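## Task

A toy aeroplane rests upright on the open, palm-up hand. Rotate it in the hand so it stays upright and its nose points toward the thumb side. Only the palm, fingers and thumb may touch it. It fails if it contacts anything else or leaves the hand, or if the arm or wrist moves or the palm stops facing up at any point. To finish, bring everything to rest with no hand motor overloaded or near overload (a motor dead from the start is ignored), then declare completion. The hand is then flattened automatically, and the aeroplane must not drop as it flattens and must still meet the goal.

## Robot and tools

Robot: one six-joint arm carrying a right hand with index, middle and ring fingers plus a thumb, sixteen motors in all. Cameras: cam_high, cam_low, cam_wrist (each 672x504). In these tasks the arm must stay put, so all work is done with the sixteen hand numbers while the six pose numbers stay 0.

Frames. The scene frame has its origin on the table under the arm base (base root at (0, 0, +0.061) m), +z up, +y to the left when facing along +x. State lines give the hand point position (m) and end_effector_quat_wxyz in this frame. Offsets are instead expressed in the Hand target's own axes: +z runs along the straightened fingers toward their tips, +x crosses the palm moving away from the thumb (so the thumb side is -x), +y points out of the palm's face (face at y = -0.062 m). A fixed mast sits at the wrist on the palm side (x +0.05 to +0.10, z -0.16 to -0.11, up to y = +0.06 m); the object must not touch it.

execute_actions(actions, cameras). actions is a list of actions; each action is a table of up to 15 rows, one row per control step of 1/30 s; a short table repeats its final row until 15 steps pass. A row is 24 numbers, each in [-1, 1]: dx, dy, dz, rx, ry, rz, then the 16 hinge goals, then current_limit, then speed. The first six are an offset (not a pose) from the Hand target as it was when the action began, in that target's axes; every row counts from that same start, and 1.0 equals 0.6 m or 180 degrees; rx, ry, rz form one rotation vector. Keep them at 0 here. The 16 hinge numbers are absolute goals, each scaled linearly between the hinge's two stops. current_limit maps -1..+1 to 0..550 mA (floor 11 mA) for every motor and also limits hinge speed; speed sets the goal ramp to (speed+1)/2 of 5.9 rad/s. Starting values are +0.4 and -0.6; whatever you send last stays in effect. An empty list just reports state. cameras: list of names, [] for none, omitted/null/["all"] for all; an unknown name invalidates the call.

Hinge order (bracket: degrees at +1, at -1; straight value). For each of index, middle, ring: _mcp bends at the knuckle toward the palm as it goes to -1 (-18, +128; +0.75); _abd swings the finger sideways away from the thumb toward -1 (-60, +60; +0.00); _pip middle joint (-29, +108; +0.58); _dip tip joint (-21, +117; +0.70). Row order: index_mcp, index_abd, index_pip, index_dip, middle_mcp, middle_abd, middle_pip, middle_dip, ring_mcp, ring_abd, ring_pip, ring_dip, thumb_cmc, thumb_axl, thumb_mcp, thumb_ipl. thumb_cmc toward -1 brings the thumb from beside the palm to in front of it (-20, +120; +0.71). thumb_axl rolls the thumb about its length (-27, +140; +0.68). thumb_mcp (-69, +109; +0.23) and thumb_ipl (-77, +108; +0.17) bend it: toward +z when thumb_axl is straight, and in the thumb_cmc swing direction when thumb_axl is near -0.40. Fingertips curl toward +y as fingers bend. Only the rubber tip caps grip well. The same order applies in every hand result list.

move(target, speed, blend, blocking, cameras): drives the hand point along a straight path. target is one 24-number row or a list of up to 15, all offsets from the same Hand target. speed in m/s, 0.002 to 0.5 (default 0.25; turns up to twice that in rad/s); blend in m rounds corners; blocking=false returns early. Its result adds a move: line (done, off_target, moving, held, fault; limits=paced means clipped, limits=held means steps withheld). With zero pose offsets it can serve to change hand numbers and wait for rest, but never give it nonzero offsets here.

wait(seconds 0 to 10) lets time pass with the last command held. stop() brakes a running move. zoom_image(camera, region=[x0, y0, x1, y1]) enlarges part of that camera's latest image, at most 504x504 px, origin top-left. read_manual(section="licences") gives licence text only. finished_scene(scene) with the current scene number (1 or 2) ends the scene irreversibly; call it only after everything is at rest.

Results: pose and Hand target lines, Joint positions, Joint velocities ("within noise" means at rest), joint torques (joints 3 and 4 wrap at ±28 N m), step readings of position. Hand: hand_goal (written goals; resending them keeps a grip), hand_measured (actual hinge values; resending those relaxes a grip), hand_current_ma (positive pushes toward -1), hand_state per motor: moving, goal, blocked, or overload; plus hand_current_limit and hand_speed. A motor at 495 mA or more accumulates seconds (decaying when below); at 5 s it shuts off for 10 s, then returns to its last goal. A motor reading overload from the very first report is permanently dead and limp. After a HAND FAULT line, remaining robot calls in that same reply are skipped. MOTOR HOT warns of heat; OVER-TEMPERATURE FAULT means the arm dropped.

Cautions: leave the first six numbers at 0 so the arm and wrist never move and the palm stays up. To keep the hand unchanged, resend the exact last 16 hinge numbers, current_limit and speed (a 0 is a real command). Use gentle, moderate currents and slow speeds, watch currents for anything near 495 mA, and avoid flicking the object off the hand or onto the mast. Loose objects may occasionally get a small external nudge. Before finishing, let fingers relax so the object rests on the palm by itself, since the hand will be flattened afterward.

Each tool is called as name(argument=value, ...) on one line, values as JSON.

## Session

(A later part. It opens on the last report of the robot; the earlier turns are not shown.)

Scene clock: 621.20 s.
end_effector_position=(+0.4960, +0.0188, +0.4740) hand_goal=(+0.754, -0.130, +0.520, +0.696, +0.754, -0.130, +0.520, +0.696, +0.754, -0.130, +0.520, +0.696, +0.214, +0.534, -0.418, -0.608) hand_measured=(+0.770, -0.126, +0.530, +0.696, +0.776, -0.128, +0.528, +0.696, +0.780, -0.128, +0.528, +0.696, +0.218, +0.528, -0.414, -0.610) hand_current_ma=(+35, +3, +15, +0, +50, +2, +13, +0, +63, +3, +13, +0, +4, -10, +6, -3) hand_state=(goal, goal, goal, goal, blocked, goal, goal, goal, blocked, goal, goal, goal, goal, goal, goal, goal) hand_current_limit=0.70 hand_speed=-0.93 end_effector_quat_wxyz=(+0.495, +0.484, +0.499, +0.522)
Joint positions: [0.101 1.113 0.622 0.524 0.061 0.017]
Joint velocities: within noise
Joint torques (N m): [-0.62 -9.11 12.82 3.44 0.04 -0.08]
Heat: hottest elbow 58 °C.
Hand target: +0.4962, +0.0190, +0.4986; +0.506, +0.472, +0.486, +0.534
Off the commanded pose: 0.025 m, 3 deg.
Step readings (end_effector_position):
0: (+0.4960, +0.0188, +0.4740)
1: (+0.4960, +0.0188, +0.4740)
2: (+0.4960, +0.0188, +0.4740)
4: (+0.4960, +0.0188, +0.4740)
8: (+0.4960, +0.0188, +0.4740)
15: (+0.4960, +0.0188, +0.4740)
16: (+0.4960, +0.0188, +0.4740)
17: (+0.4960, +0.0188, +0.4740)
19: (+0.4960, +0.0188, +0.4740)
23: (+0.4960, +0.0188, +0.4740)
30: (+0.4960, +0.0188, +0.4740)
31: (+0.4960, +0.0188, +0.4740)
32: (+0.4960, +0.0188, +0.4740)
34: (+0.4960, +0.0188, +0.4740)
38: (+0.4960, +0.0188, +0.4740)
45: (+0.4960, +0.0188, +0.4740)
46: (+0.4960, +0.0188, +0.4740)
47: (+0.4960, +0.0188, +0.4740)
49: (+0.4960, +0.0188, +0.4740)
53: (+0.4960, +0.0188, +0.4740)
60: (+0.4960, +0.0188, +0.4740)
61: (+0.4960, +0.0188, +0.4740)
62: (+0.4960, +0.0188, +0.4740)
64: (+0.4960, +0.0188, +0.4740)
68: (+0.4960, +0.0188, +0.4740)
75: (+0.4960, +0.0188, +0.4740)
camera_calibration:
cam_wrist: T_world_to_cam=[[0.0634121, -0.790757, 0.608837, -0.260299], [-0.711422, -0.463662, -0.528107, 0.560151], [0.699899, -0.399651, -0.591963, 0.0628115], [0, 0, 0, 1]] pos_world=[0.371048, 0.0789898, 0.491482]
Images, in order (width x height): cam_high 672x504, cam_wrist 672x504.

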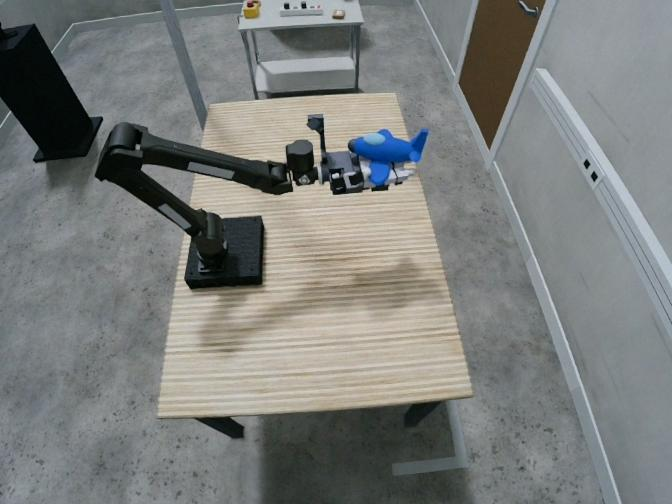

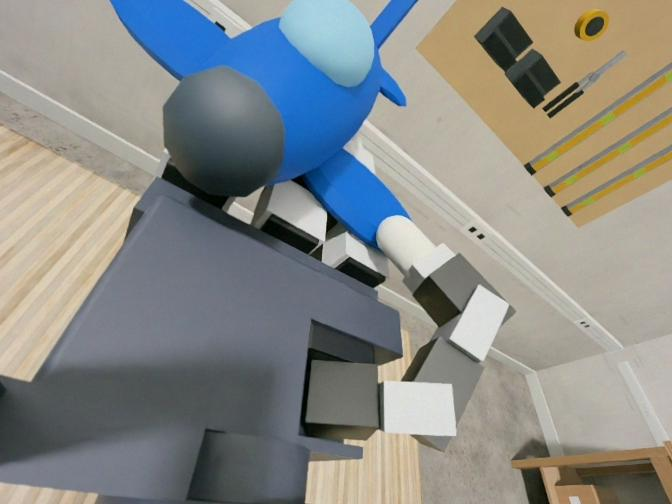

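execute_actions(actions=[[[0,0,0,0,0,0,0.754,-0.13,0.52,0.696,0.754,-0.13,0.52,0.696,0.754,-0.13,0.52,0.696,0.214,0.552,-0.47,-0.49,0.7,-0.93]],[[0,0,0,0,0,0,0.754,-0.13,0.52,0.696,0.754,-0.13,0.52,0.696,0.754,-0.13,0.52,0.696,0.214,0.57,-0.522,-0.361,0.7,-0.93]],[[0,0,0,0,0,0,0.754,-0.13,0.52,0.696,0.754,-0.13,0.52,0.696,0.754,-0.13,0.52,0.696,0.214,0.58,-0.585,-0.23,0.7,-0.93]],[[0,0,0,0,0,0,0.754,-0.13,0.52,0.696,0.754,-0.13,0.52,0.696,0.754,-0.13,0.52,0.696,0.214,0.589,-0.649,-0.102,0.7,-0.93]]], cameras=["cam_high", "cam_low", "cam_wrist"])

zoom_image(camera="cam_high", region=[335, 120, 435, 200])

zoom_image(camera="cam_low", region=[385, 105, 465, 175])

Scene clock: 666.97 s.
end_effector_position=(+0.4960, +0.0188, +0.4740) hand_goal=(+0.754, -0.130, +0.520, +0.696, +0.754, -0.130, +0.520, +0.696, +0.754, -0.130, +0.520, +0.696, +0.214, +0.590, -0.648, -0.102) hand_measured=(+0.776, -0.126, +0.530, +0.696, +0.778, -0.128, +0.528, +0.696, +0.780, -0.128, +0.528, +0.696, +0.212, +0.590, -0.626, -0.106) hand_current_ma=(+48, +3, +15, +0, +58, +1, +13, +0, +63, +3, +13, +0, -2, +0, +69, -8) hand_state=(blocked, goal, goal, goal, blocked, goal, goal, goal, blocked, goal, goal, goal, goal, goal, blocked, goal) hand_current_limit=0.70 hand_speed=-0.93 end_effector_quat_wxyz=(+0.495, +0.484, +0.499, +0.522)
Joint positions: [0.101 1.113 0.622 0.524 0.061 0.017]
Joint velocities: within noise
Joint torques (N m): [-0.56 -9.17 12.89 3.36 0.05 -0.08]
Heat: hottest elbow 58 °C.
Hand target: +0.4962, +0.0190, +0.4986; +0.506, +0.472, +0.486, +0.534
Off the commanded pose: 0.025 m, 3 deg.
Step readings (end_effector_position):
0: (+0.4960, +0.0188, +0.4740)
1: (+0.4960, +0.0188, +0.4740)
2: (+0.4960, +0.0188, +0.4740)
4: (+0.4960, +0.0188, +0.4740)
8: (+0.4960, +0.0188, +0.4740)
15: (+0.4960, +0.0188, +0.4740)
16: (+0.4960, +0.0188, +0.4740)
17: (+0.4960, +0.0188, +0.4740)
19: (+0.4960, +0.0188, +0.4740)
23: (+0.4960, +0.0188, +0.4740)
30: (+0.4960, +0.0188, +0.4740)
31: (+0.4960, +0.0188, +0.4740)
32: (+0.4960, +0.0188, +0.4740)
34: (+0.4960, +0.0188, +0.4740)
38: (+0.4960, +0.0188, +0.4740)
45: (+0.4960, +0.0188, +0.4740)
46: (+0.4960, +0.0188, +0.4740)
47: (+0.4960, +0.0188, +0.4740)
49: (+0.4960, +0.0188, +0.4740)
53: (+0.4960, +0.0188, +0.4740)
60: (+0.4960, +0.0188, +0.4740)
camera_calibration:
cam_wrist: T_world_to_cam=[[0.0634121, -0.790757, 0.608837, -0.260299], [-0.711422, -0.463662, -0.528107, 0.560151], [0.699899, -0.399651, -0.591963, 0.0628115], [0, 0, 0, 1]] pos_world=[0.371048, 0.0789898, 0.491482]

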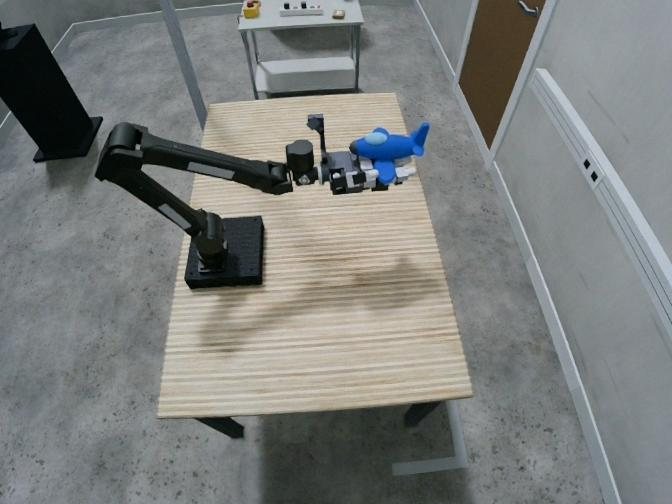

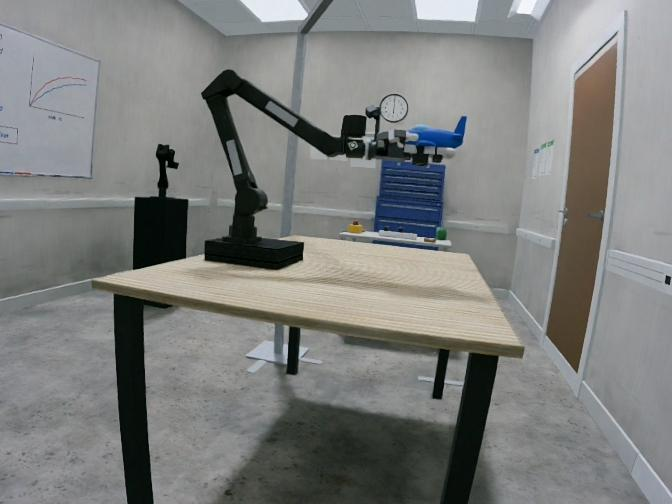

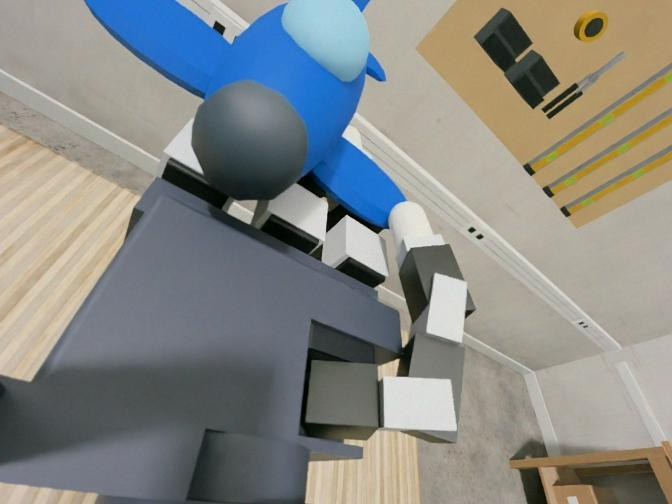

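Scaled by 5.040 from the camera's 672x504 image, which has a finer 960x720 frame.

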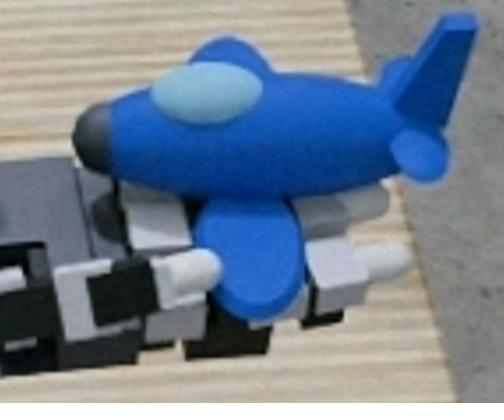

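Scaled by 6.300 from the camera's 672x504 image, which has a finer 960x720 frame.

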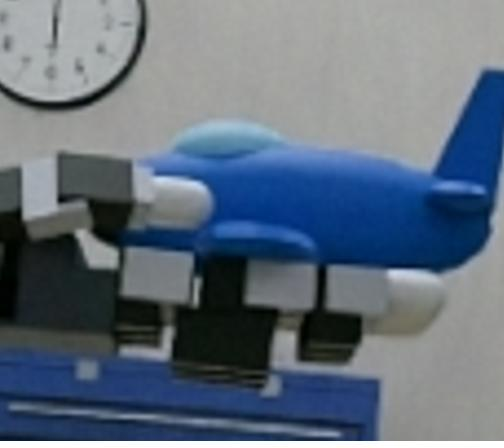

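zoom_image(camera="cam_wrist", region=[180, 60, 480, 300])

Scaled by 1.680 from the camera's 672x504 image, which has a finer 960x720 frame.

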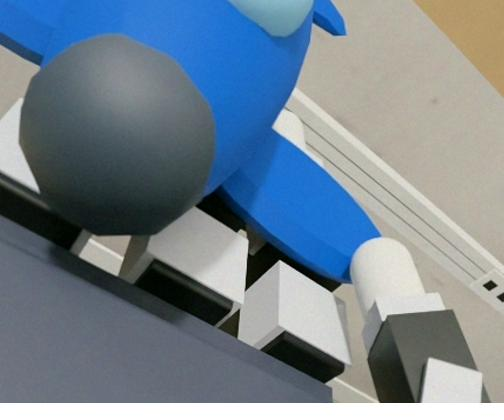

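execute_actions(actions=[[[0,0,0,0,0,0,0.754,-0.13,0.52,0.696,0.754,-0.13,0.52,0.696,0.754,-0.13,0.52,0.696,0.214,0.589,-0.4,-0.102,0.7,-0.85]],[[0,0,0,0,0,0,0.754,-0.13,0.52,0.696,0.754,-0.13,0.52,0.696,0.754,-0.13,0.52,0.696,0.214,0.677,0.0,0.17,0.7,-0.8]],[[0,0,0,0,0,0,0.754,-0.2,0.52,0.696,0.754,-0.2,0.52,0.696,0.754,-0.2,0.52,0.696,0.214,0.677,0.23,0.17,0.7,-0.9]],[[0,0,0,0,0,0,0.754,-0.27,0.52,0.696,0.754,-0.27,0.52,0.696,0.754,-0.27,0.52,0.696,0.214,0.677,0.23,0.17,0.7,-0.92]],[[0,0,0,0,0,0,0.754,-0.34,0.52,0.696,0.754,-0.34,0.52,0.696,0.754,-0.34,0.52,0.696,0.214,0.677,0.23,0.17,0.7,-0.92]],[[0,0,0,0,0,0,0.754,-0.34,0.52,0.696,0.754,-0.34,0.52,0.696,0.754,-0.34,0.52,0.696,0.214,0.677,0.23,0.17,0.7,-0.92]]], cameras=["cam_high", "cam_low", "cam_wrist"])

zoom_image(camera="cam_high", region=[335, 120, 435, 200])

zoom_image(camera="cam_low", region=[385, 105, 475, 175])

Scene clock: 742.00 s.
end_effector_position=(+0.4960, +0.0188, +0.4740) hand_goal=(+0.754, -0.340, +0.520, +0.696, +0.754, -0.340, +0.520, +0.696, +0.754, -0.340, +0.520, +0.696, +0.214, +0.678, +0.230, +0.170) hand_measured=(+0.776, -0.336, +0.530, +0.696, +0.778, -0.334, +0.528, +0.696, +0.780, -0.336, +0.528, +0.696, +0.222, +0.680, +0.228, +0.168) hand_current_ma=(+48, +4, +15, +0, +58, +7, +13, +0, +63, +4, +13, +0, +13, +4, -3, -3) hand_state=(blocked, goal, goal, goal, blocked, goal, goal, goal, blocked, goal, goal, goal, goal, goal, goal, goal) hand_current_limit=0.70 hand_speed=-0.92 end_effector_quat_wxyz=(+0.495, +0.484, +0.499, +0.522)
Joint positions: [0.101 1.113 0.622 0.524 0.061 0.017]
Joint velocities: within noise
Joint torques (N m): [-0.85 -9.29 12.79 3.33 0.05 -0.09]
Heat: hottest elbow 59 °C.
Hand target: +0.4962, +0.0190, +0.4985; +0.506, +0.472, +0.486, +0.534
Off the commanded pose: 0.025 m, 3 deg.
Step readings (end_effector_position):
0: (+0.4960, +0.0188, +0.4740)
1: (+0.4960, +0.0188, +0.4740)
2: (+0.4960, +0.0188, +0.4740)
4: (+0.4960, +0.0188, +0.4740)
8: (+0.4960, +0.0188, +0.4740)
15: (+0.4960, +0.0188, +0.4740)
16: (+0.4960, +0.0188, +0.4740)
17: (+0.4960, +0.0188, +0.4740)
19: (+0.4960, +0.0188, +0.4740)
23: (+0.4960, +0.0188, +0.4740)
30: (+0.4960, +0.0188, +0.4740)
31: (+0.4960, +0.0188, +0.4740)
32: (+0.4960, +0.0188, +0.4740)
34: (+0.4960, +0.0188, +0.4740)
38: (+0.4960, +0.0188, +0.4740)
45: (+0.4960, +0.0188, +0.4740)
46: (+0.4960, +0.0188, +0.4740)
47: (+0.4960, +0.0188, +0.4740)
49: (+0.4960, +0.0188, +0.4740)
53: (+0.4960, +0.0188, +0.4740)
60: (+0.4960, +0.0188, +0.4740)
61: (+0.4960, +0.0188, +0.4740)
62: (+0.4960, +0.0188, +0.4740)
64: (+0.4960, +0.0188, +0.4740)
68: (+0.4960, +0.0188, +0.4740)
75: (+0.4960, +0.0188, +0.4740)
76: (+0.4960, +0.0188, +0.4740)
77: (+0.4960, +0.0188, +0.4740)
79: (+0.4960, +0.0188, +0.4740)
83: (+0.4960, +0.0188, +0.4740)
90: (+0.4960, +0.0188, +0.4740)
camera_calibration:
cam_wrist: T_world_to_cam=[[0.0634121, -0.790757, 0.608837, -0.260299], [-0.711422, -0.463662, -0.528107, 0.560151], [0.699899, -0.399651, -0.591963, 0.0628115], [0, 0, 0, 1]] pos_world=[0.371048, 0.0789898, 0.491482]

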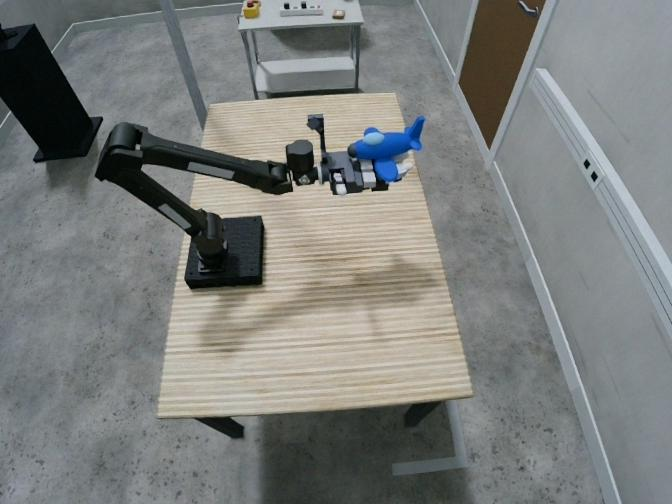

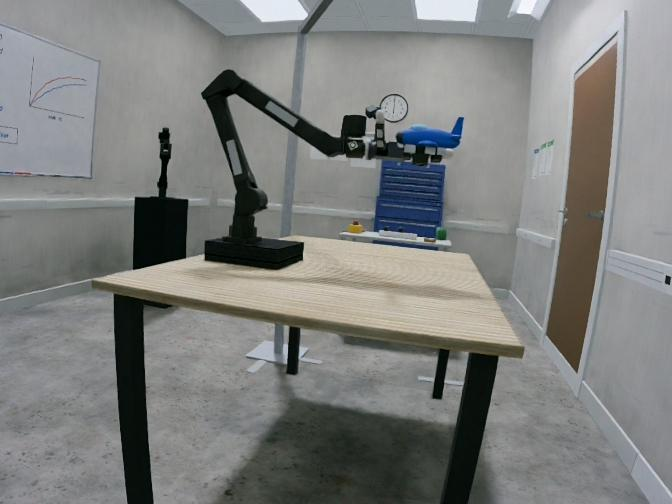

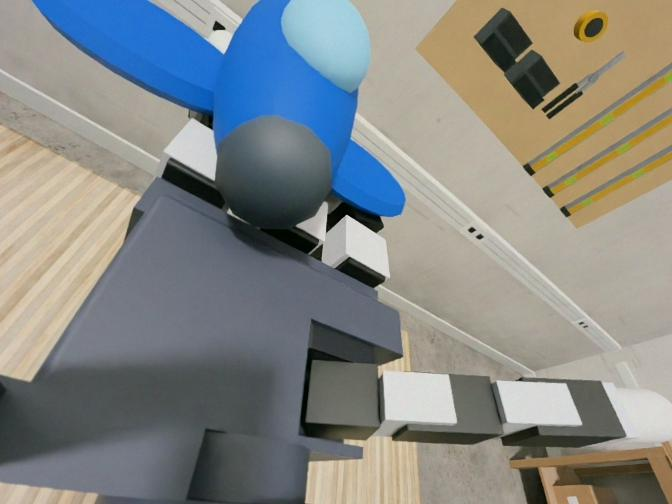

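Scaled by 5.040 from the camera's 672x504 image, which has a finer 960x720 frame.

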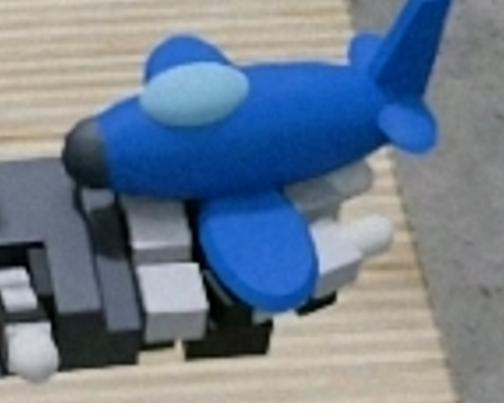

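Scaled by 5.600 from the camera's 672x504 image, which has a finer 960x720 frame.

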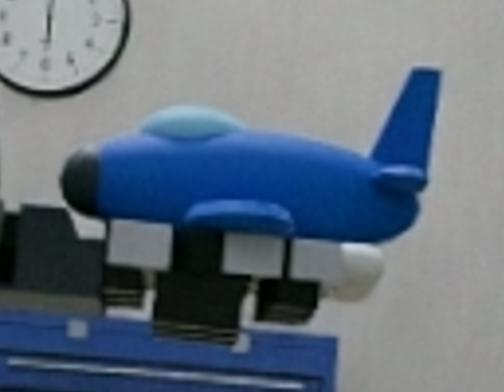

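execute_actions(actions=[[[0,0,0,0,0,0,0.754,-0.34,0.52,0.696,0.754,-0.34,0.52,0.696,0.754,-0.34,0.52,0.696,-0.43,0.2,0.23,0.17,0.7,-0.75]],[[0,0,0,0,0,0,0.754,-0.34,0.52,0.696,0.754,-0.34,0.52,0.696,0.754,-0.34,0.52,0.696,-0.43,-0.281,0.0,0.0,0.7,-0.75]],[[0,0,0,0,0,0,0.754,-0.34,0.52,0.696,0.754,-0.34,0.52,0.696,0.754,-0.34,0.52,0.696,-0.43,-0.281,-0.169,-0.157,0.7,-0.75]],[[0,0,0,0,0,0,0.754,-0.34,0.52,0.696,0.754,-0.34,0.52,0.696,0.754,-0.34,0.52,0.696,-0.43,-0.281,-0.169,-0.157,0.7,-0.8]],[[0,0,0,0,0,0,0.754,-0.34,0.52,0.696,0.754,-0.34,0.52,0.696,0.754,-0.34,0.52,0.696,-0.7,-0.281,-0.169,-0.157,0.7,-0.85]],[[0,0,0,0,0,0,0.754,-0.34,0.52,0.696,0.754,-0.34,0.52,0.696,0.754,-0.34,0.52,0.696,-0.971,-0.281,-0.169,-0.157,0.7,-0.85]],[[0,0,0,0,0,0,0.754,-0.34,0.52,0.696,0.754,-0.34,0.52,0.696,0.754,-0.34,0.52,0.696,-0.971,-0.281,-0.169,-0.157,0.7,-0.85]]], cameras=["cam_high", "cam_low", "cam_wrist"])

zoom_image(camera="cam_high", region=[335, 120, 435, 200])

zoom_image(camera="cam_low", region=[375, 95, 475, 175])

Scene clock: 803.47 s.
end_effector_position=(+0.4960, +0.0188, +0.4740) hand_goal=(+0.754, -0.340, +0.520, +0.696, +0.754, -0.340, +0.520, +0.696, +0.754, -0.340, +0.520, +0.696, -0.970, -0.280, -0.168, -0.156) hand_measured=(+0.776, -0.336, +0.530, +0.696, +0.778, -0.334, +0.528, +0.696, +0.780, -0.336, +0.528, +0.696, -0.976, -0.278, -0.172, -0.156) hand_current_ma=(+48, +4, +15, +0, +58, +7, +13, +0, +63, +4, +13, +0, -9, +3, -6, +0) hand_state=(blocked, goal, goal, goal, blocked, goal, goal, goal, blocked, goal, goal, goal, goal, goal, goal, goal) hand_current_limit=0.70 hand_speed=-0.85 end_effector_quat_wxyz=(+0.495, +0.484, +0.499, +0.522)
Joint positions: [0.101 1.113 0.622 0.524 0.061 0.017]
Joint velocities: within noise
Joint torques (N m): [-0.67 -9 12.79 3.32 0.04 0.03]
Heat: hottest elbow 59 °C.
Hand target: +0.4962, +0.0190, +0.4985; +0.506, +0.472, +0.486, +0.534
Off the commanded pose: 0.025 m, 3 deg.
Step readings (end_effector_position):
0: (+0.4960, +0.0188, +0.4740)
1: (+0.4960, +0.0188, +0.4740)
2: (+0.4960, +0.0188, +0.4740)
4: (+0.4960, +0.0188, +0.4740)
8: (+0.4960, +0.0188, +0.4740)
15: (+0.4960, +0.0188, +0.4740)
16: (+0.4960, +0.0188, +0.4740)
17: (+0.4960, +0.0188, +0.4740)
19: (+0.4960, +0.0188, +0.4740)
23: (+0.4960, +0.0188, +0.4740)
30: (+0.4960, +0.0188, +0.4740)
31: (+0.4960, +0.0188, +0.4740)
32: (+0.4960, +0.0188, +0.4740)
34: (+0.4960, +0.0188, +0.4740)
38: (+0.4960, +0.0188, +0.4740)
45: (+0.4960, +0.0188, +0.4740)
46: (+0.4960, +0.0188, +0.4740)
47: (+0.4960, +0.0188, +0.4740)
49: (+0.4960, +0.0188, +0.4740)
53: (+0.4960, +0.0188, +0.4740)
60: (+0.4960, +0.0188, +0.4740)
61: (+0.4960, +0.0188, +0.4740)
62: (+0.4960, +0.0188, +0.4740)
64: (+0.4960, +0.0188, +0.4740)
68: (+0.4960, +0.0188, +0.4740)
75: (+0.4960, +0.0188, +0.4740)
76: (+0.4960, +0.0188, +0.4740)
77: (+0.4960, +0.0188, +0.4740)
79: (+0.4960, +0.0188, +0.4740)
83: (+0.4960, +0.0188, +0.4740)
90: (+0.4960, +0.0188, +0.4740)
91: (+0.4960, +0.0188, +0.4740)
92: (+0.4960, +0.0188, +0.4740)
94: (+0.4960, +0.0188, +0.4740)
98: (+0.4960, +0.0188, +0.4740)
105: (+0.4960, +0.0188, +0.4740)
camera_calibration:
cam_wrist: T_world_to_cam=[[0.0634121, -0.790757, 0.608837, -0.260299], [-0.711422, -0.463662, -0.528107, 0.560151], [0.699899, -0.399651, -0.591963, 0.0628115], [0, 0, 0, 1]] pos_world=[0.371048, 0.0789898, 0.491482]

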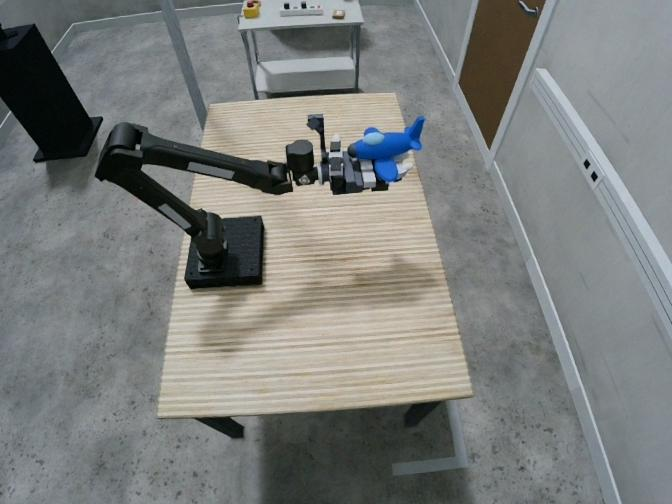

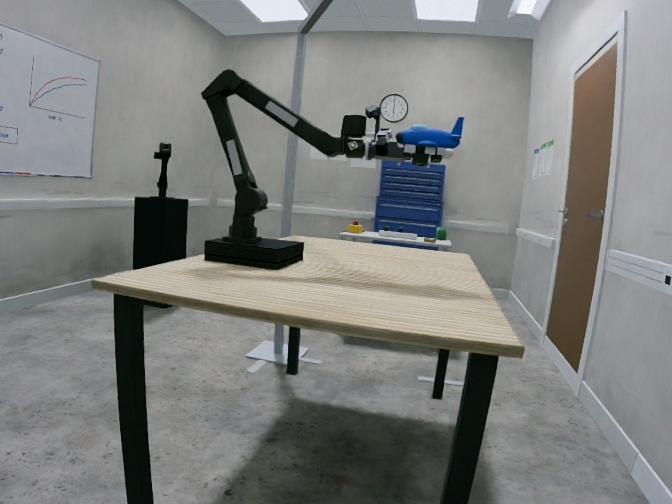

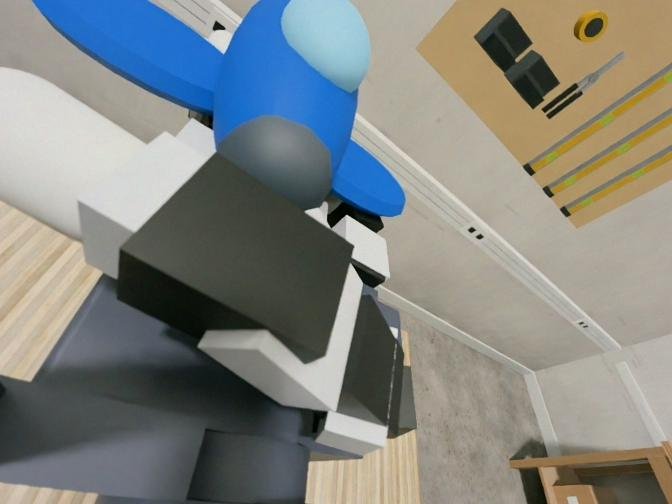

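Scaled by 5.040 from the camera's 672x504 image, which has a finer 960x720 frame.

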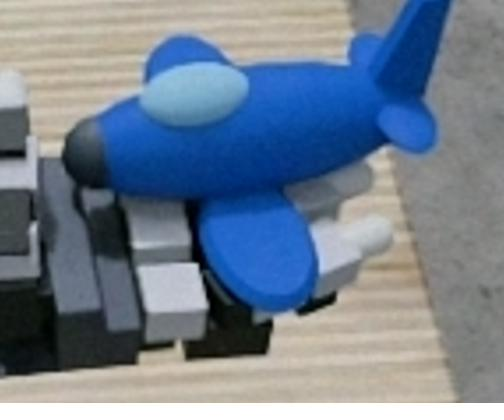

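Scaled by 5.040 from the camera's 672x504 image, which has a finer 960x720 frame.

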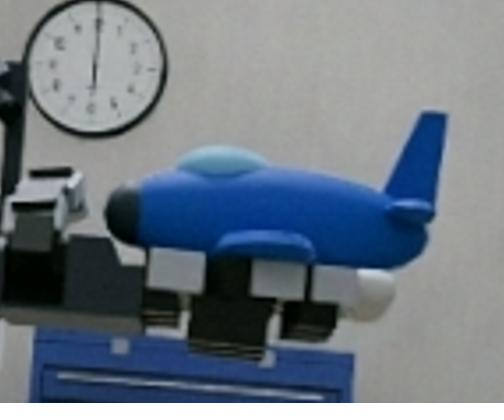

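execute_actions(actions=[[[0,0,0,0,0,0,0.754,-0.34,0.52,0.696,0.754,-0.34,0.52,0.696,0.754,-0.34,0.52,0.696,-0.971,-0.18,-0.21,-0.14,0.7,-0.9]],[[0,0,0,0,0,0,0.754,-0.34,0.52,0.696,0.754,-0.34,0.52,0.696,0.754,-0.34,0.52,0.696,-0.971,-0.078,-0.254,-0.128,0.7,-0.9]],[[0,0,0,0,0,0,0.754,-0.34,0.52,0.696,0.754,-0.34,0.52,0.696,0.754,-0.34,0.52,0.696,-0.93,-0.01,-0.24,-0.22,0.7,-0.92]],[[0,0,0,0,0,0,0.754,-0.34,0.52,0.696,0.754,-0.34,0.52,0.696,0.754,-0.34,0.52,0.696,-0.93,-0.01,-0.24,-0.22,0.7,-0.92]]], cameras=["cam_high", "cam_low", "cam_wrist"])

zoom_image(camera="cam_high", region=[335, 120, 435, 200])

zoom_image(camera="cam_low", region=[375, 95, 475, 175])

Scene clock: 817.23 s.
end_effector_position=(+0.4960, +0.0188, +0.4740) hand_goal=(+0.754, -0.340, +0.520, +0.696, +0.754, -0.340, +0.520, +0.696, +0.754, -0.340, +0.520, +0.696, -0.930, -0.010, -0.240, -0.220) hand_measured=(+0.776, -0.336, +0.530, +0.696, +0.778, -0.336, +0.528, +0.696, +0.780, -0.336, +0.528, +0.696, -0.950, -0.018, -0.252, -0.220) hand_current_ma=(+48, +4, +15, +0, +58, +5, +13, +0, +63, +3, +13, +0, -40, -16, -29, +1) hand_state=(blocked, goal, goal, goal, blocked, goal, goal, goal, blocked, goal, goal, goal, goal, goal, goal, goal) hand_current_limit=0.70 hand_speed=-0.92 end_effector_quat_wxyz=(+0.495, +0.484, +0.499, +0.522)
Joint positions: [0.101 1.113 0.622 0.524 0.061 0.017]
Joint velocities: within noise
Joint torques (N m): [-0.5 -9.17 12.81 3.29 0.06 0.04]
Heat: hottest elbow 59 °C.
Hand target: +0.4962, +0.0190, +0.4985; +0.506, +0.472, +0.486, +0.534
Off the commanded pose: 0.025 m, 3 deg.
Step readings (end_effector_position):
0: (+0.4960, +0.0188, +0.4740)
1: (+0.4960, +0.0188, +0.4740)
2: (+0.4960, +0.0188, +0.4740)
4: (+0.4960, +0.0188, +0.4740)
8: (+0.4960, +0.0188, +0.4740)
15: (+0.4960, +0.0188, +0.4740)
16: (+0.4960, +0.0188, +0.4740)
17: (+0.4960, +0.0188, +0.4740)
19: (+0.4960, +0.0188, +0.4740)
23: (+0.4960, +0.0188, +0.4740)
30: (+0.4960, +0.0188, +0.4740)
31: (+0.4960, +0.0188, +0.4740)
32: (+0.4960, +0.0188, +0.4740)
34: (+0.4960, +0.0188, +0.4740)
38: (+0.4960, +0.0188, +0.4740)
45: (+0.4960, +0.0188, +0.4740)
46: (+0.4960, +0.0188, +0.4740)
47: (+0.4960, +0.0188, +0.4740)
49: (+0.4960, +0.0188, +0.4740)
53: (+0.4960, +0.0188, +0.4740)
60: (+0.4960, +0.0188, +0.4740)
camera_calibration:
cam_wrist: T_world_to_cam=[[0.0634121, -0.790757, 0.608837, -0.260299], [-0.711422, -0.463662, -0.528107, 0.560151], [0.699899, -0.399651, -0.591963, 0.0628115], [0, 0, 0, 1]] pos_world=[0.371048, 0.0789898, 0.491482]

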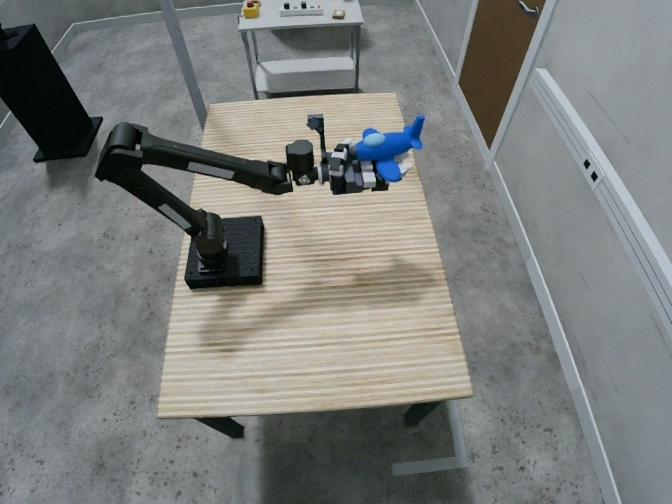

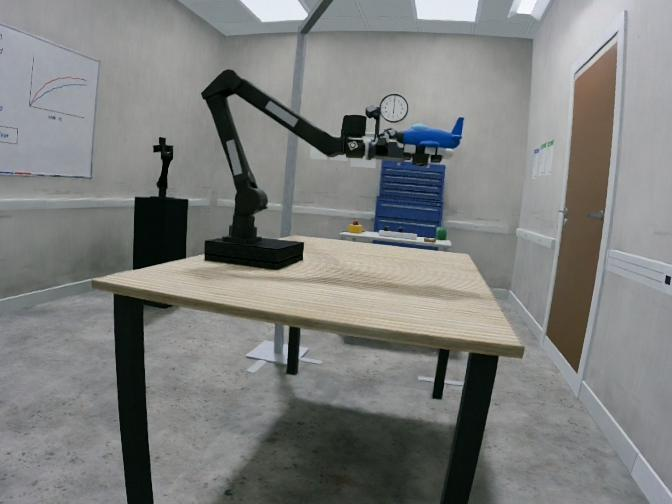

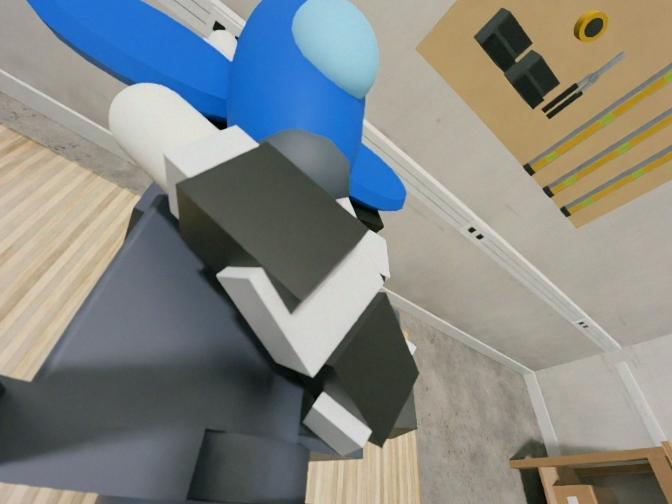

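Scaled by 5.040 from the camera's 672x504 image, which has a finer 960x720 frame.

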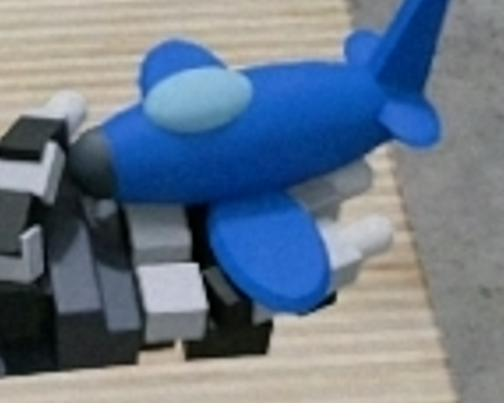

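Scaled by 5.040 from the camera's 672x504 image, which has a finer 960x720 frame.

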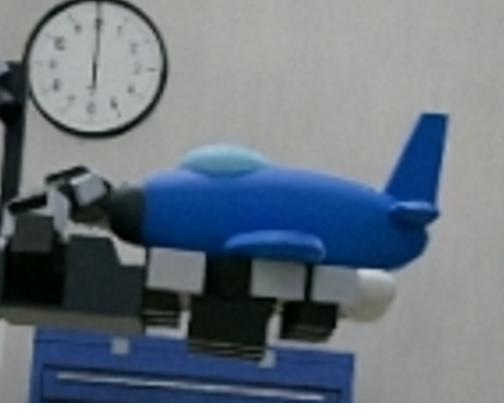

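execute_actions(actions=[[[0,0,0,0,0,0,0.754,-0.34,0.52,0.696,0.754,-0.34,0.52,0.696,0.754,-0.34,0.52,0.696,-0.89,0.03,-0.225,-0.31,0.7,-0.92]],[[0,0,0,0,0,0,0.754,-0.34,0.52,0.696,0.754,-0.34,0.52,0.696,0.754,-0.34,0.52,0.696,-0.857,0.067,-0.211,-0.404,0.7,-0.92]],[[0,0,0,0,0,0,0.754,-0.34,0.52,0.696,0.754,-0.34,0.52,0.696,0.754,-0.34,0.52,0.696,-0.857,0.067,-0.211,-0.404,0.7,-0.92]]], cameras=["cam_high", "cam_low", "cam_wrist"])

zoom_image(camera="cam_high", region=[335, 120, 435, 200])

zoom_image(camera="cam_low", region=[375, 95, 475, 175])

Scene clock: 832.73 s.
end_effector_position=(+0.4960, +0.0188, +0.4740) hand_goal=(+0.754, -0.340, +0.520, +0.696, +0.754, -0.340, +0.520, +0.696, +0.754, -0.340, +0.520, +0.696, -0.856, +0.068, -0.210, -0.404) hand_measured=(+0.776, -0.336, +0.530, +0.696, +0.778, -0.336, +0.528, +0.696, +0.780, -0.336, +0.528, +0.696, -0.872, +0.060, -0.220, -0.402) hand_current_ma=(+48, +4, +15, +0, +58, +3, +13, +0, +63, +3, +13, +0, -33, -14, -25, +1) hand_state=(blocked, goal, goal, goal, blocked, goal, goal, goal, blocked, goal, goal, goal, goal, goal, goal, goal) hand_current_limit=0.70 hand_speed=-0.92 end_effector_quat_wxyz=(+0.495, +0.484, +0.499, +0.522)
Joint positions: [0.101 1.113 0.622 0.524 0.061 0.017]
Joint velocities: within noise
Joint torques (N m): [-0.56 -9.23 12.83 3.34 0.05 0.03]
Heat: hottest elbow 59 °C.
Hand target: +0.4962, +0.0190, +0.4985; +0.506, +0.472, +0.486, +0.534
Off the commanded pose: 0.025 m, 3 deg.
Step readings (end_effector_position):
0: (+0.4960, +0.0188, +0.4740)
1: (+0.4960, +0.0188, +0.4740)
2: (+0.4960, +0.0188, +0.4740)
4: (+0.4960, +0.0188, +0.4740)
8: (+0.4960, +0.0188, +0.4740)
15: (+0.4960, +0.0188, +0.4740)
16: (+0.4960, +0.0188, +0.4740)
17: (+0.4960, +0.0188, +0.4740)
19: (+0.4960, +0.0188, +0.4740)
23: (+0.4960, +0.0188, +0.4740)
30: (+0.4960, +0.0188, +0.4740)
31: (+0.4960, +0.0188, +0.4740)
32: (+0.4960, +0.0188, +0.4740)
34: (+0.4960, +0.0188, +0.4740)
38: (+0.4960, +0.0188, +0.4740)
45: (+0.4960, +0.0188, +0.4740)
camera_calibration:
cam_wrist: T_world_to_cam=[[0.0634121, -0.790757, 0.608837, -0.260299], [-0.711422, -0.463662, -0.528107, 0.560151], [0.699899, -0.399651, -0.591963, 0.0628115], [0, 0, 0, 1]] pos_world=[0.371048, 0.0789898, 0.491482]

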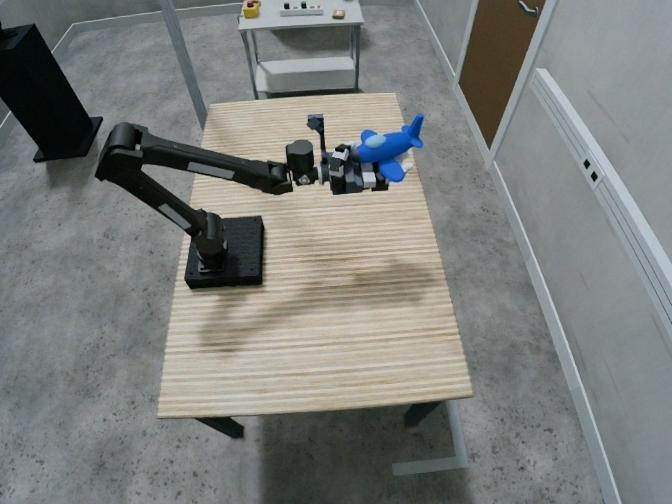

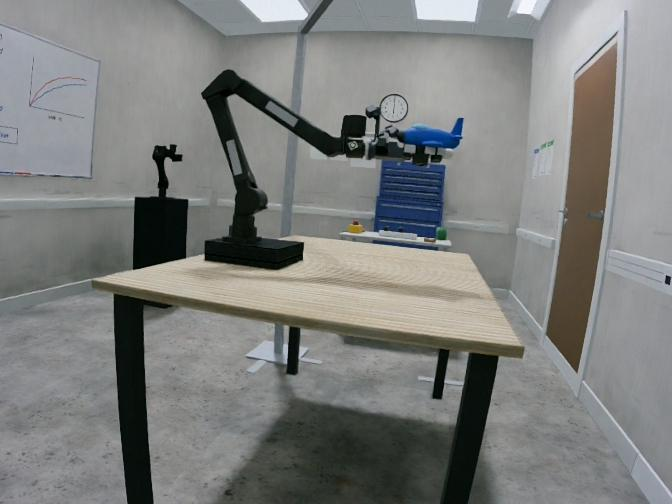

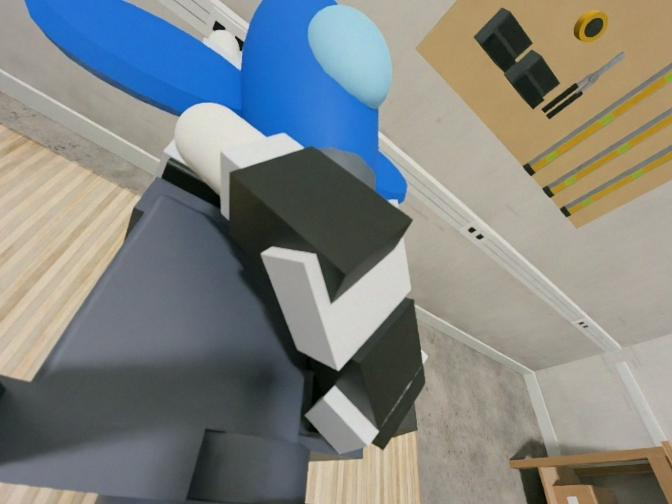

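Scaled by 5.040 from the camera's 672x504 image, which has a finer 960x720 frame.

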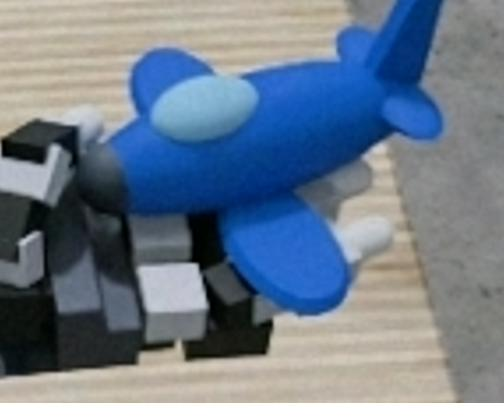

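Scaled by 5.040 from the camera's 672x504 image, which has a finer 960x720 frame.

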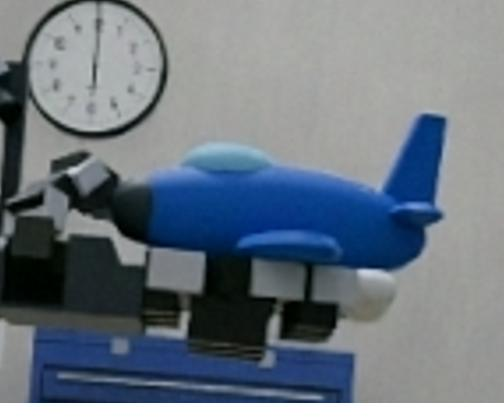

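execute_actions(actions=[[[0,0,0,0,0,0,0.754,-0.34,0.52,0.696,0.754,-0.34,0.52,0.696,0.754,-0.34,0.52,0.696,-0.82,0.14,-0.19,-0.51,0.7,-0.92]],[[0,0,0,0,0,0,0.754,-0.34,0.52,0.696,0.754,-0.34,0.52,0.696,0.754,-0.34,0.52,0.696,-0.771,0.235,-0.167,-0.624,0.7,-0.92]],[[0,0,0,0,0,0,0.754,-0.34,0.52,0.696,0.754,-0.34,0.52,0.696,0.754,-0.34,0.52,0.696,-0.771,0.235,-0.167,-0.624,0.7,-0.92]]], cameras=["cam_high", "cam_low", "cam_wrist"])

zoom_image(camera="cam_high", region=[335, 120, 435, 200])

zoom_image(camera="cam_low", region=[375, 95, 475, 175])

Scene clock: 865.90 s.
end_effector_position=(+0.4960, +0.0188, +0.4740) hand_goal=(+0.754, -0.340, +0.520, +0.696, +0.754, -0.340, +0.520, +0.696, +0.754, -0.340, +0.520, +0.696, -0.770, +0.236, -0.166, -0.624) hand_measured=(+0.776, -0.336, +0.530, +0.696, +0.778, -0.338, +0.528, +0.696, +0.780, -0.336, +0.528, +0.696, -0.780, +0.228, -0.172, -0.622) hand_current_ma=(+48, +4, +15, +0, +58, +3, +13, +0, +63, +3, +13, +0, -19, -16, -11, +3) hand_state=(blocked, goal, goal, goal, blocked, goal, goal, goal, blocked, goal, goal, goal, goal, goal, goal, goal) hand_current_limit=0.70 hand_speed=-0.92 end_effector_quat_wxyz=(+0.495, +0.484, +0.499, +0.522)
Joint positions: [0.101 1.113 0.622 0.524 0.061 0.017]
Joint velocities: within noise
Joint torques (N m): [-0.67 -9.05 12.85 3.36 0.05 0.01]
Heat: hottest elbow 59 °C.
Hand target: +0.4962, +0.0190, +0.4985; +0.506, +0.472, +0.486, +0.534
Off the commanded pose: 0.025 m, 3 deg.
Step readings (end_effector_position):
0: (+0.4960, +0.0188, +0.4740)
1: (+0.4960, +0.0188, +0.4740)
2: (+0.4960, +0.0188, +0.4740)
4: (+0.4960, +0.0188, +0.4740)
8: (+0.4960, +0.0188, +0.4740)
15: (+0.4960, +0.0188, +0.4740)
16: (+0.4960, +0.0188, +0.4740)
17: (+0.4960, +0.0188, +0.4740)
19: (+0.4960, +0.0188, +0.4740)
23: (+0.4960, +0.0188, +0.4740)
30: (+0.4960, +0.0188, +0.4740)
31: (+0.4960, +0.0188, +0.4740)
32: (+0.4960, +0.0188, +0.4740)
34: (+0.4960, +0.0188, +0.4740)
38: (+0.4960, +0.0188, +0.4740)
45: (+0.4960, +0.0188, +0.4740)
camera_calibration:
cam_wrist: T_world_to_cam=[[0.0634121, -0.790757, 0.608837, -0.260299], [-0.711422, -0.463662, -0.528107, 0.560151], [0.699899, -0.399651, -0.591963, 0.0628115], [0, 0, 0, 1]] pos_world=[0.371048, 0.0789898, 0.491482]

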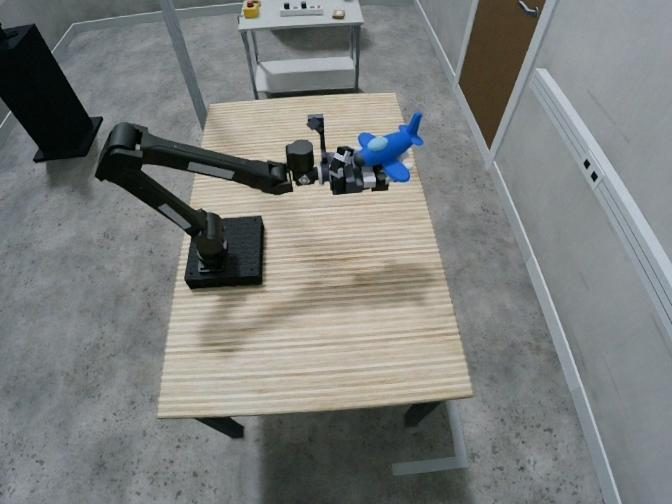

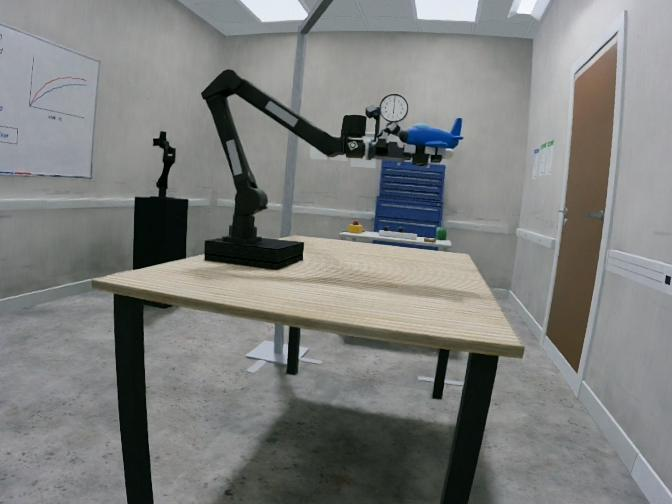

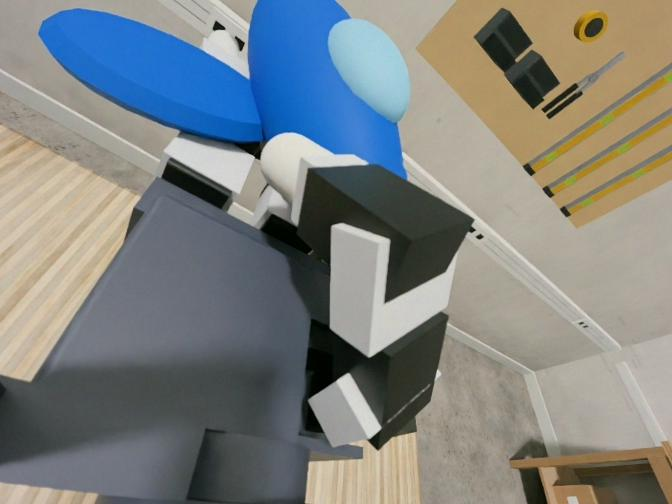

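Scaled by 5.040 from the camera's 672x504 image, which has a finer 960x720 frame.

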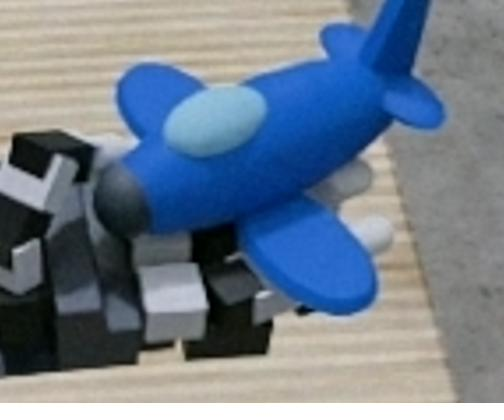

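Scaled by 5.040 from the camera's 672x504 image, which has a finer 960x720 frame.

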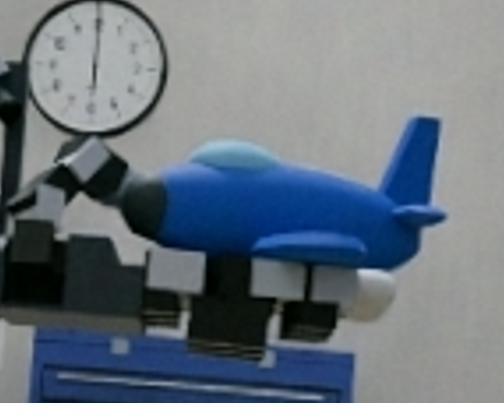

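execute_actions(actions=[[[0,0,0,0,0,0,0.754,-0.34,0.52,0.696,0.754,-0.34,0.52,0.696,0.754,-0.34,0.52,0.696,-0.73,0.325,-0.174,-0.67,0.7,-0.92]],[[0,0,0,0,0,0,0.754,-0.34,0.52,0.696,0.754,-0.34,0.52,0.696,0.754,-0.34,0.52,0.696,-0.686,0.422,-0.182,-0.709,0.7,-0.92]],[[0,0,0,0,0,0,0.754,-0.34,0.52,0.696,0.754,-0.34,0.52,0.696,0.754,-0.34,0.52,0.696,-0.686,0.422,-0.182,-0.709,0.7,-0.92]]], cameras=["cam_high", "cam_low", "cam_wrist"])

zoom_image(camera="cam_high", region=[335, 120, 435, 200])

zoom_image(camera="cam_low", region=[375, 95, 475, 175])

Scene clock: 882.33 s.
end_effector_position=(+0.4960, +0.0188, +0.4740) hand_goal=(+0.754, -0.340, +0.520, +0.696, +0.754, -0.340, +0.520, +0.696, +0.754, -0.340, +0.520, +0.696, -0.686, +0.422, -0.182, -0.708) hand_measured=(+0.778, -0.336, +0.530, +0.698, +0.778, -0.338, +0.528, +0.696, +0.780, -0.336, +0.528, +0.696, -0.694, +0.412, -0.182, -0.708) hand_current_ma=(+55, +4, +16, +1, +58, +3, +13, +0, +63, +3, +13, +0, -14, -22, +0, +0) hand_state=(blocked, goal, goal, goal, blocked, goal, goal, goal, blocked, goal, goal, goal, goal, goal, goal, goal) hand_current_limit=0.70 hand_speed=-0.92 end_effector_quat_wxyz=(+0.495, +0.484, +0.499, +0.522)
Joint positions: [0.101 1.113 0.622 0.524 0.061 0.017]
Joint velocities: within noise
Joint torques (N m): [-0.56 -9.05 12.82 3.33 0.05 -0.01]
Heat: hottest elbow 59 °C.
Hand target: +0.4962, +0.0190, +0.4985; +0.506, +0.472, +0.486, +0.534
Off the commanded pose: 0.025 m, 3 deg.
Step readings (end_effector_position):
0: (+0.4960, +0.0188, +0.4740)
1: (+0.4960, +0.0188, +0.4740)
2: (+0.4960, +0.0188, +0.4740)
4: (+0.4960, +0.0188, +0.4740)
8: (+0.4960, +0.0188, +0.4740)
15: (+0.4960, +0.0188, +0.4740)
16: (+0.4960, +0.0188, +0.4740)
17: (+0.4960, +0.0188, +0.4740)
19: (+0.4960, +0.0188, +0.4740)
23: (+0.4960, +0.0188, +0.4740)
30: (+0.4960, +0.0188, +0.4740)
31: (+0.4960, +0.0188, +0.4740)
32: (+0.4960, +0.0188, +0.4740)
34: (+0.4960, +0.0188, +0.4740)
38: (+0.4960, +0.0188, +0.4740)
45: (+0.4960, +0.0188, +0.4740)
camera_calibration:
cam_wrist: T_world_to_cam=[[0.0634121, -0.790757, 0.608837, -0.260299], [-0.711422, -0.463662, -0.528107, 0.560151], [0.699899, -0.399651, -0.591963, 0.0628115], [0, 0, 0, 1]] pos_world=[0.371048, 0.0789898, 0.491482]

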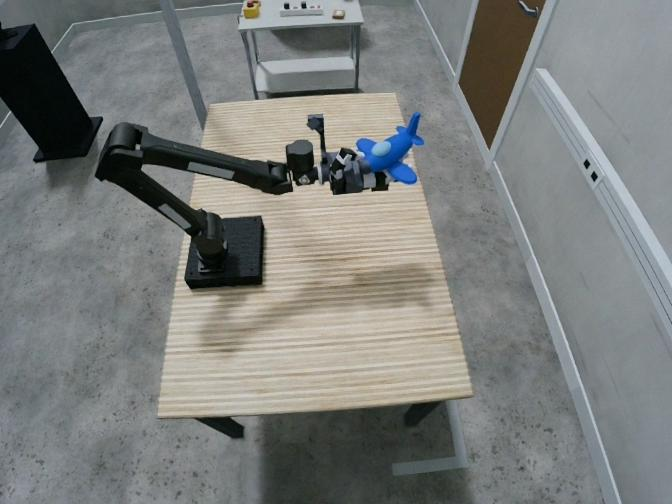

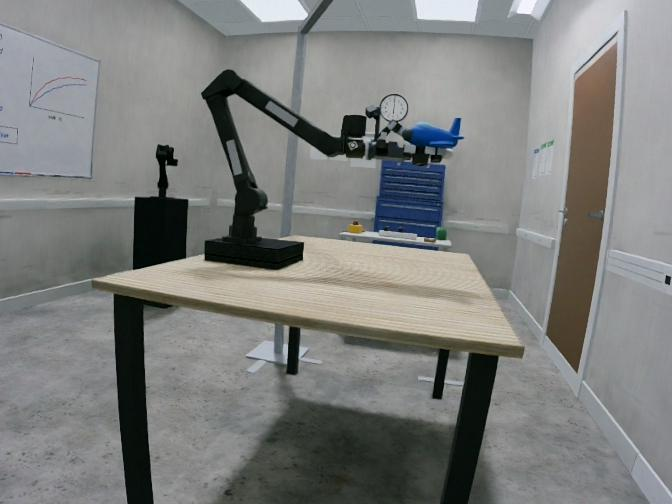

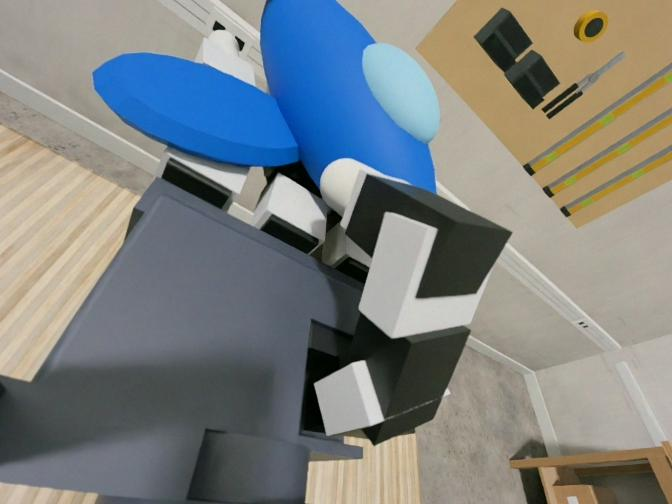

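Scaled by 5.040 from the camera's 672x504 image, which has a finer 960x720 frame.

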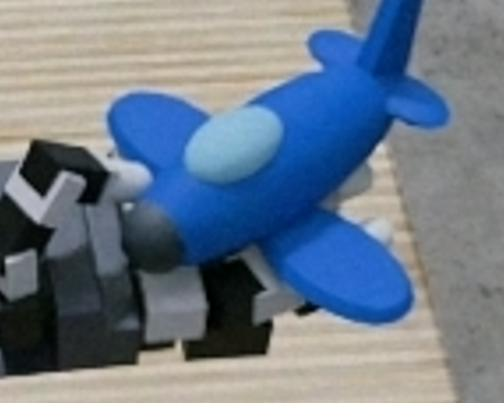

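Scaled by 5.040 from the camera's 672x504 image, which has a finer 960x720 frame.

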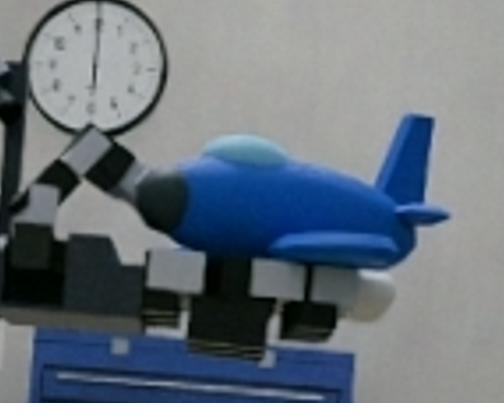

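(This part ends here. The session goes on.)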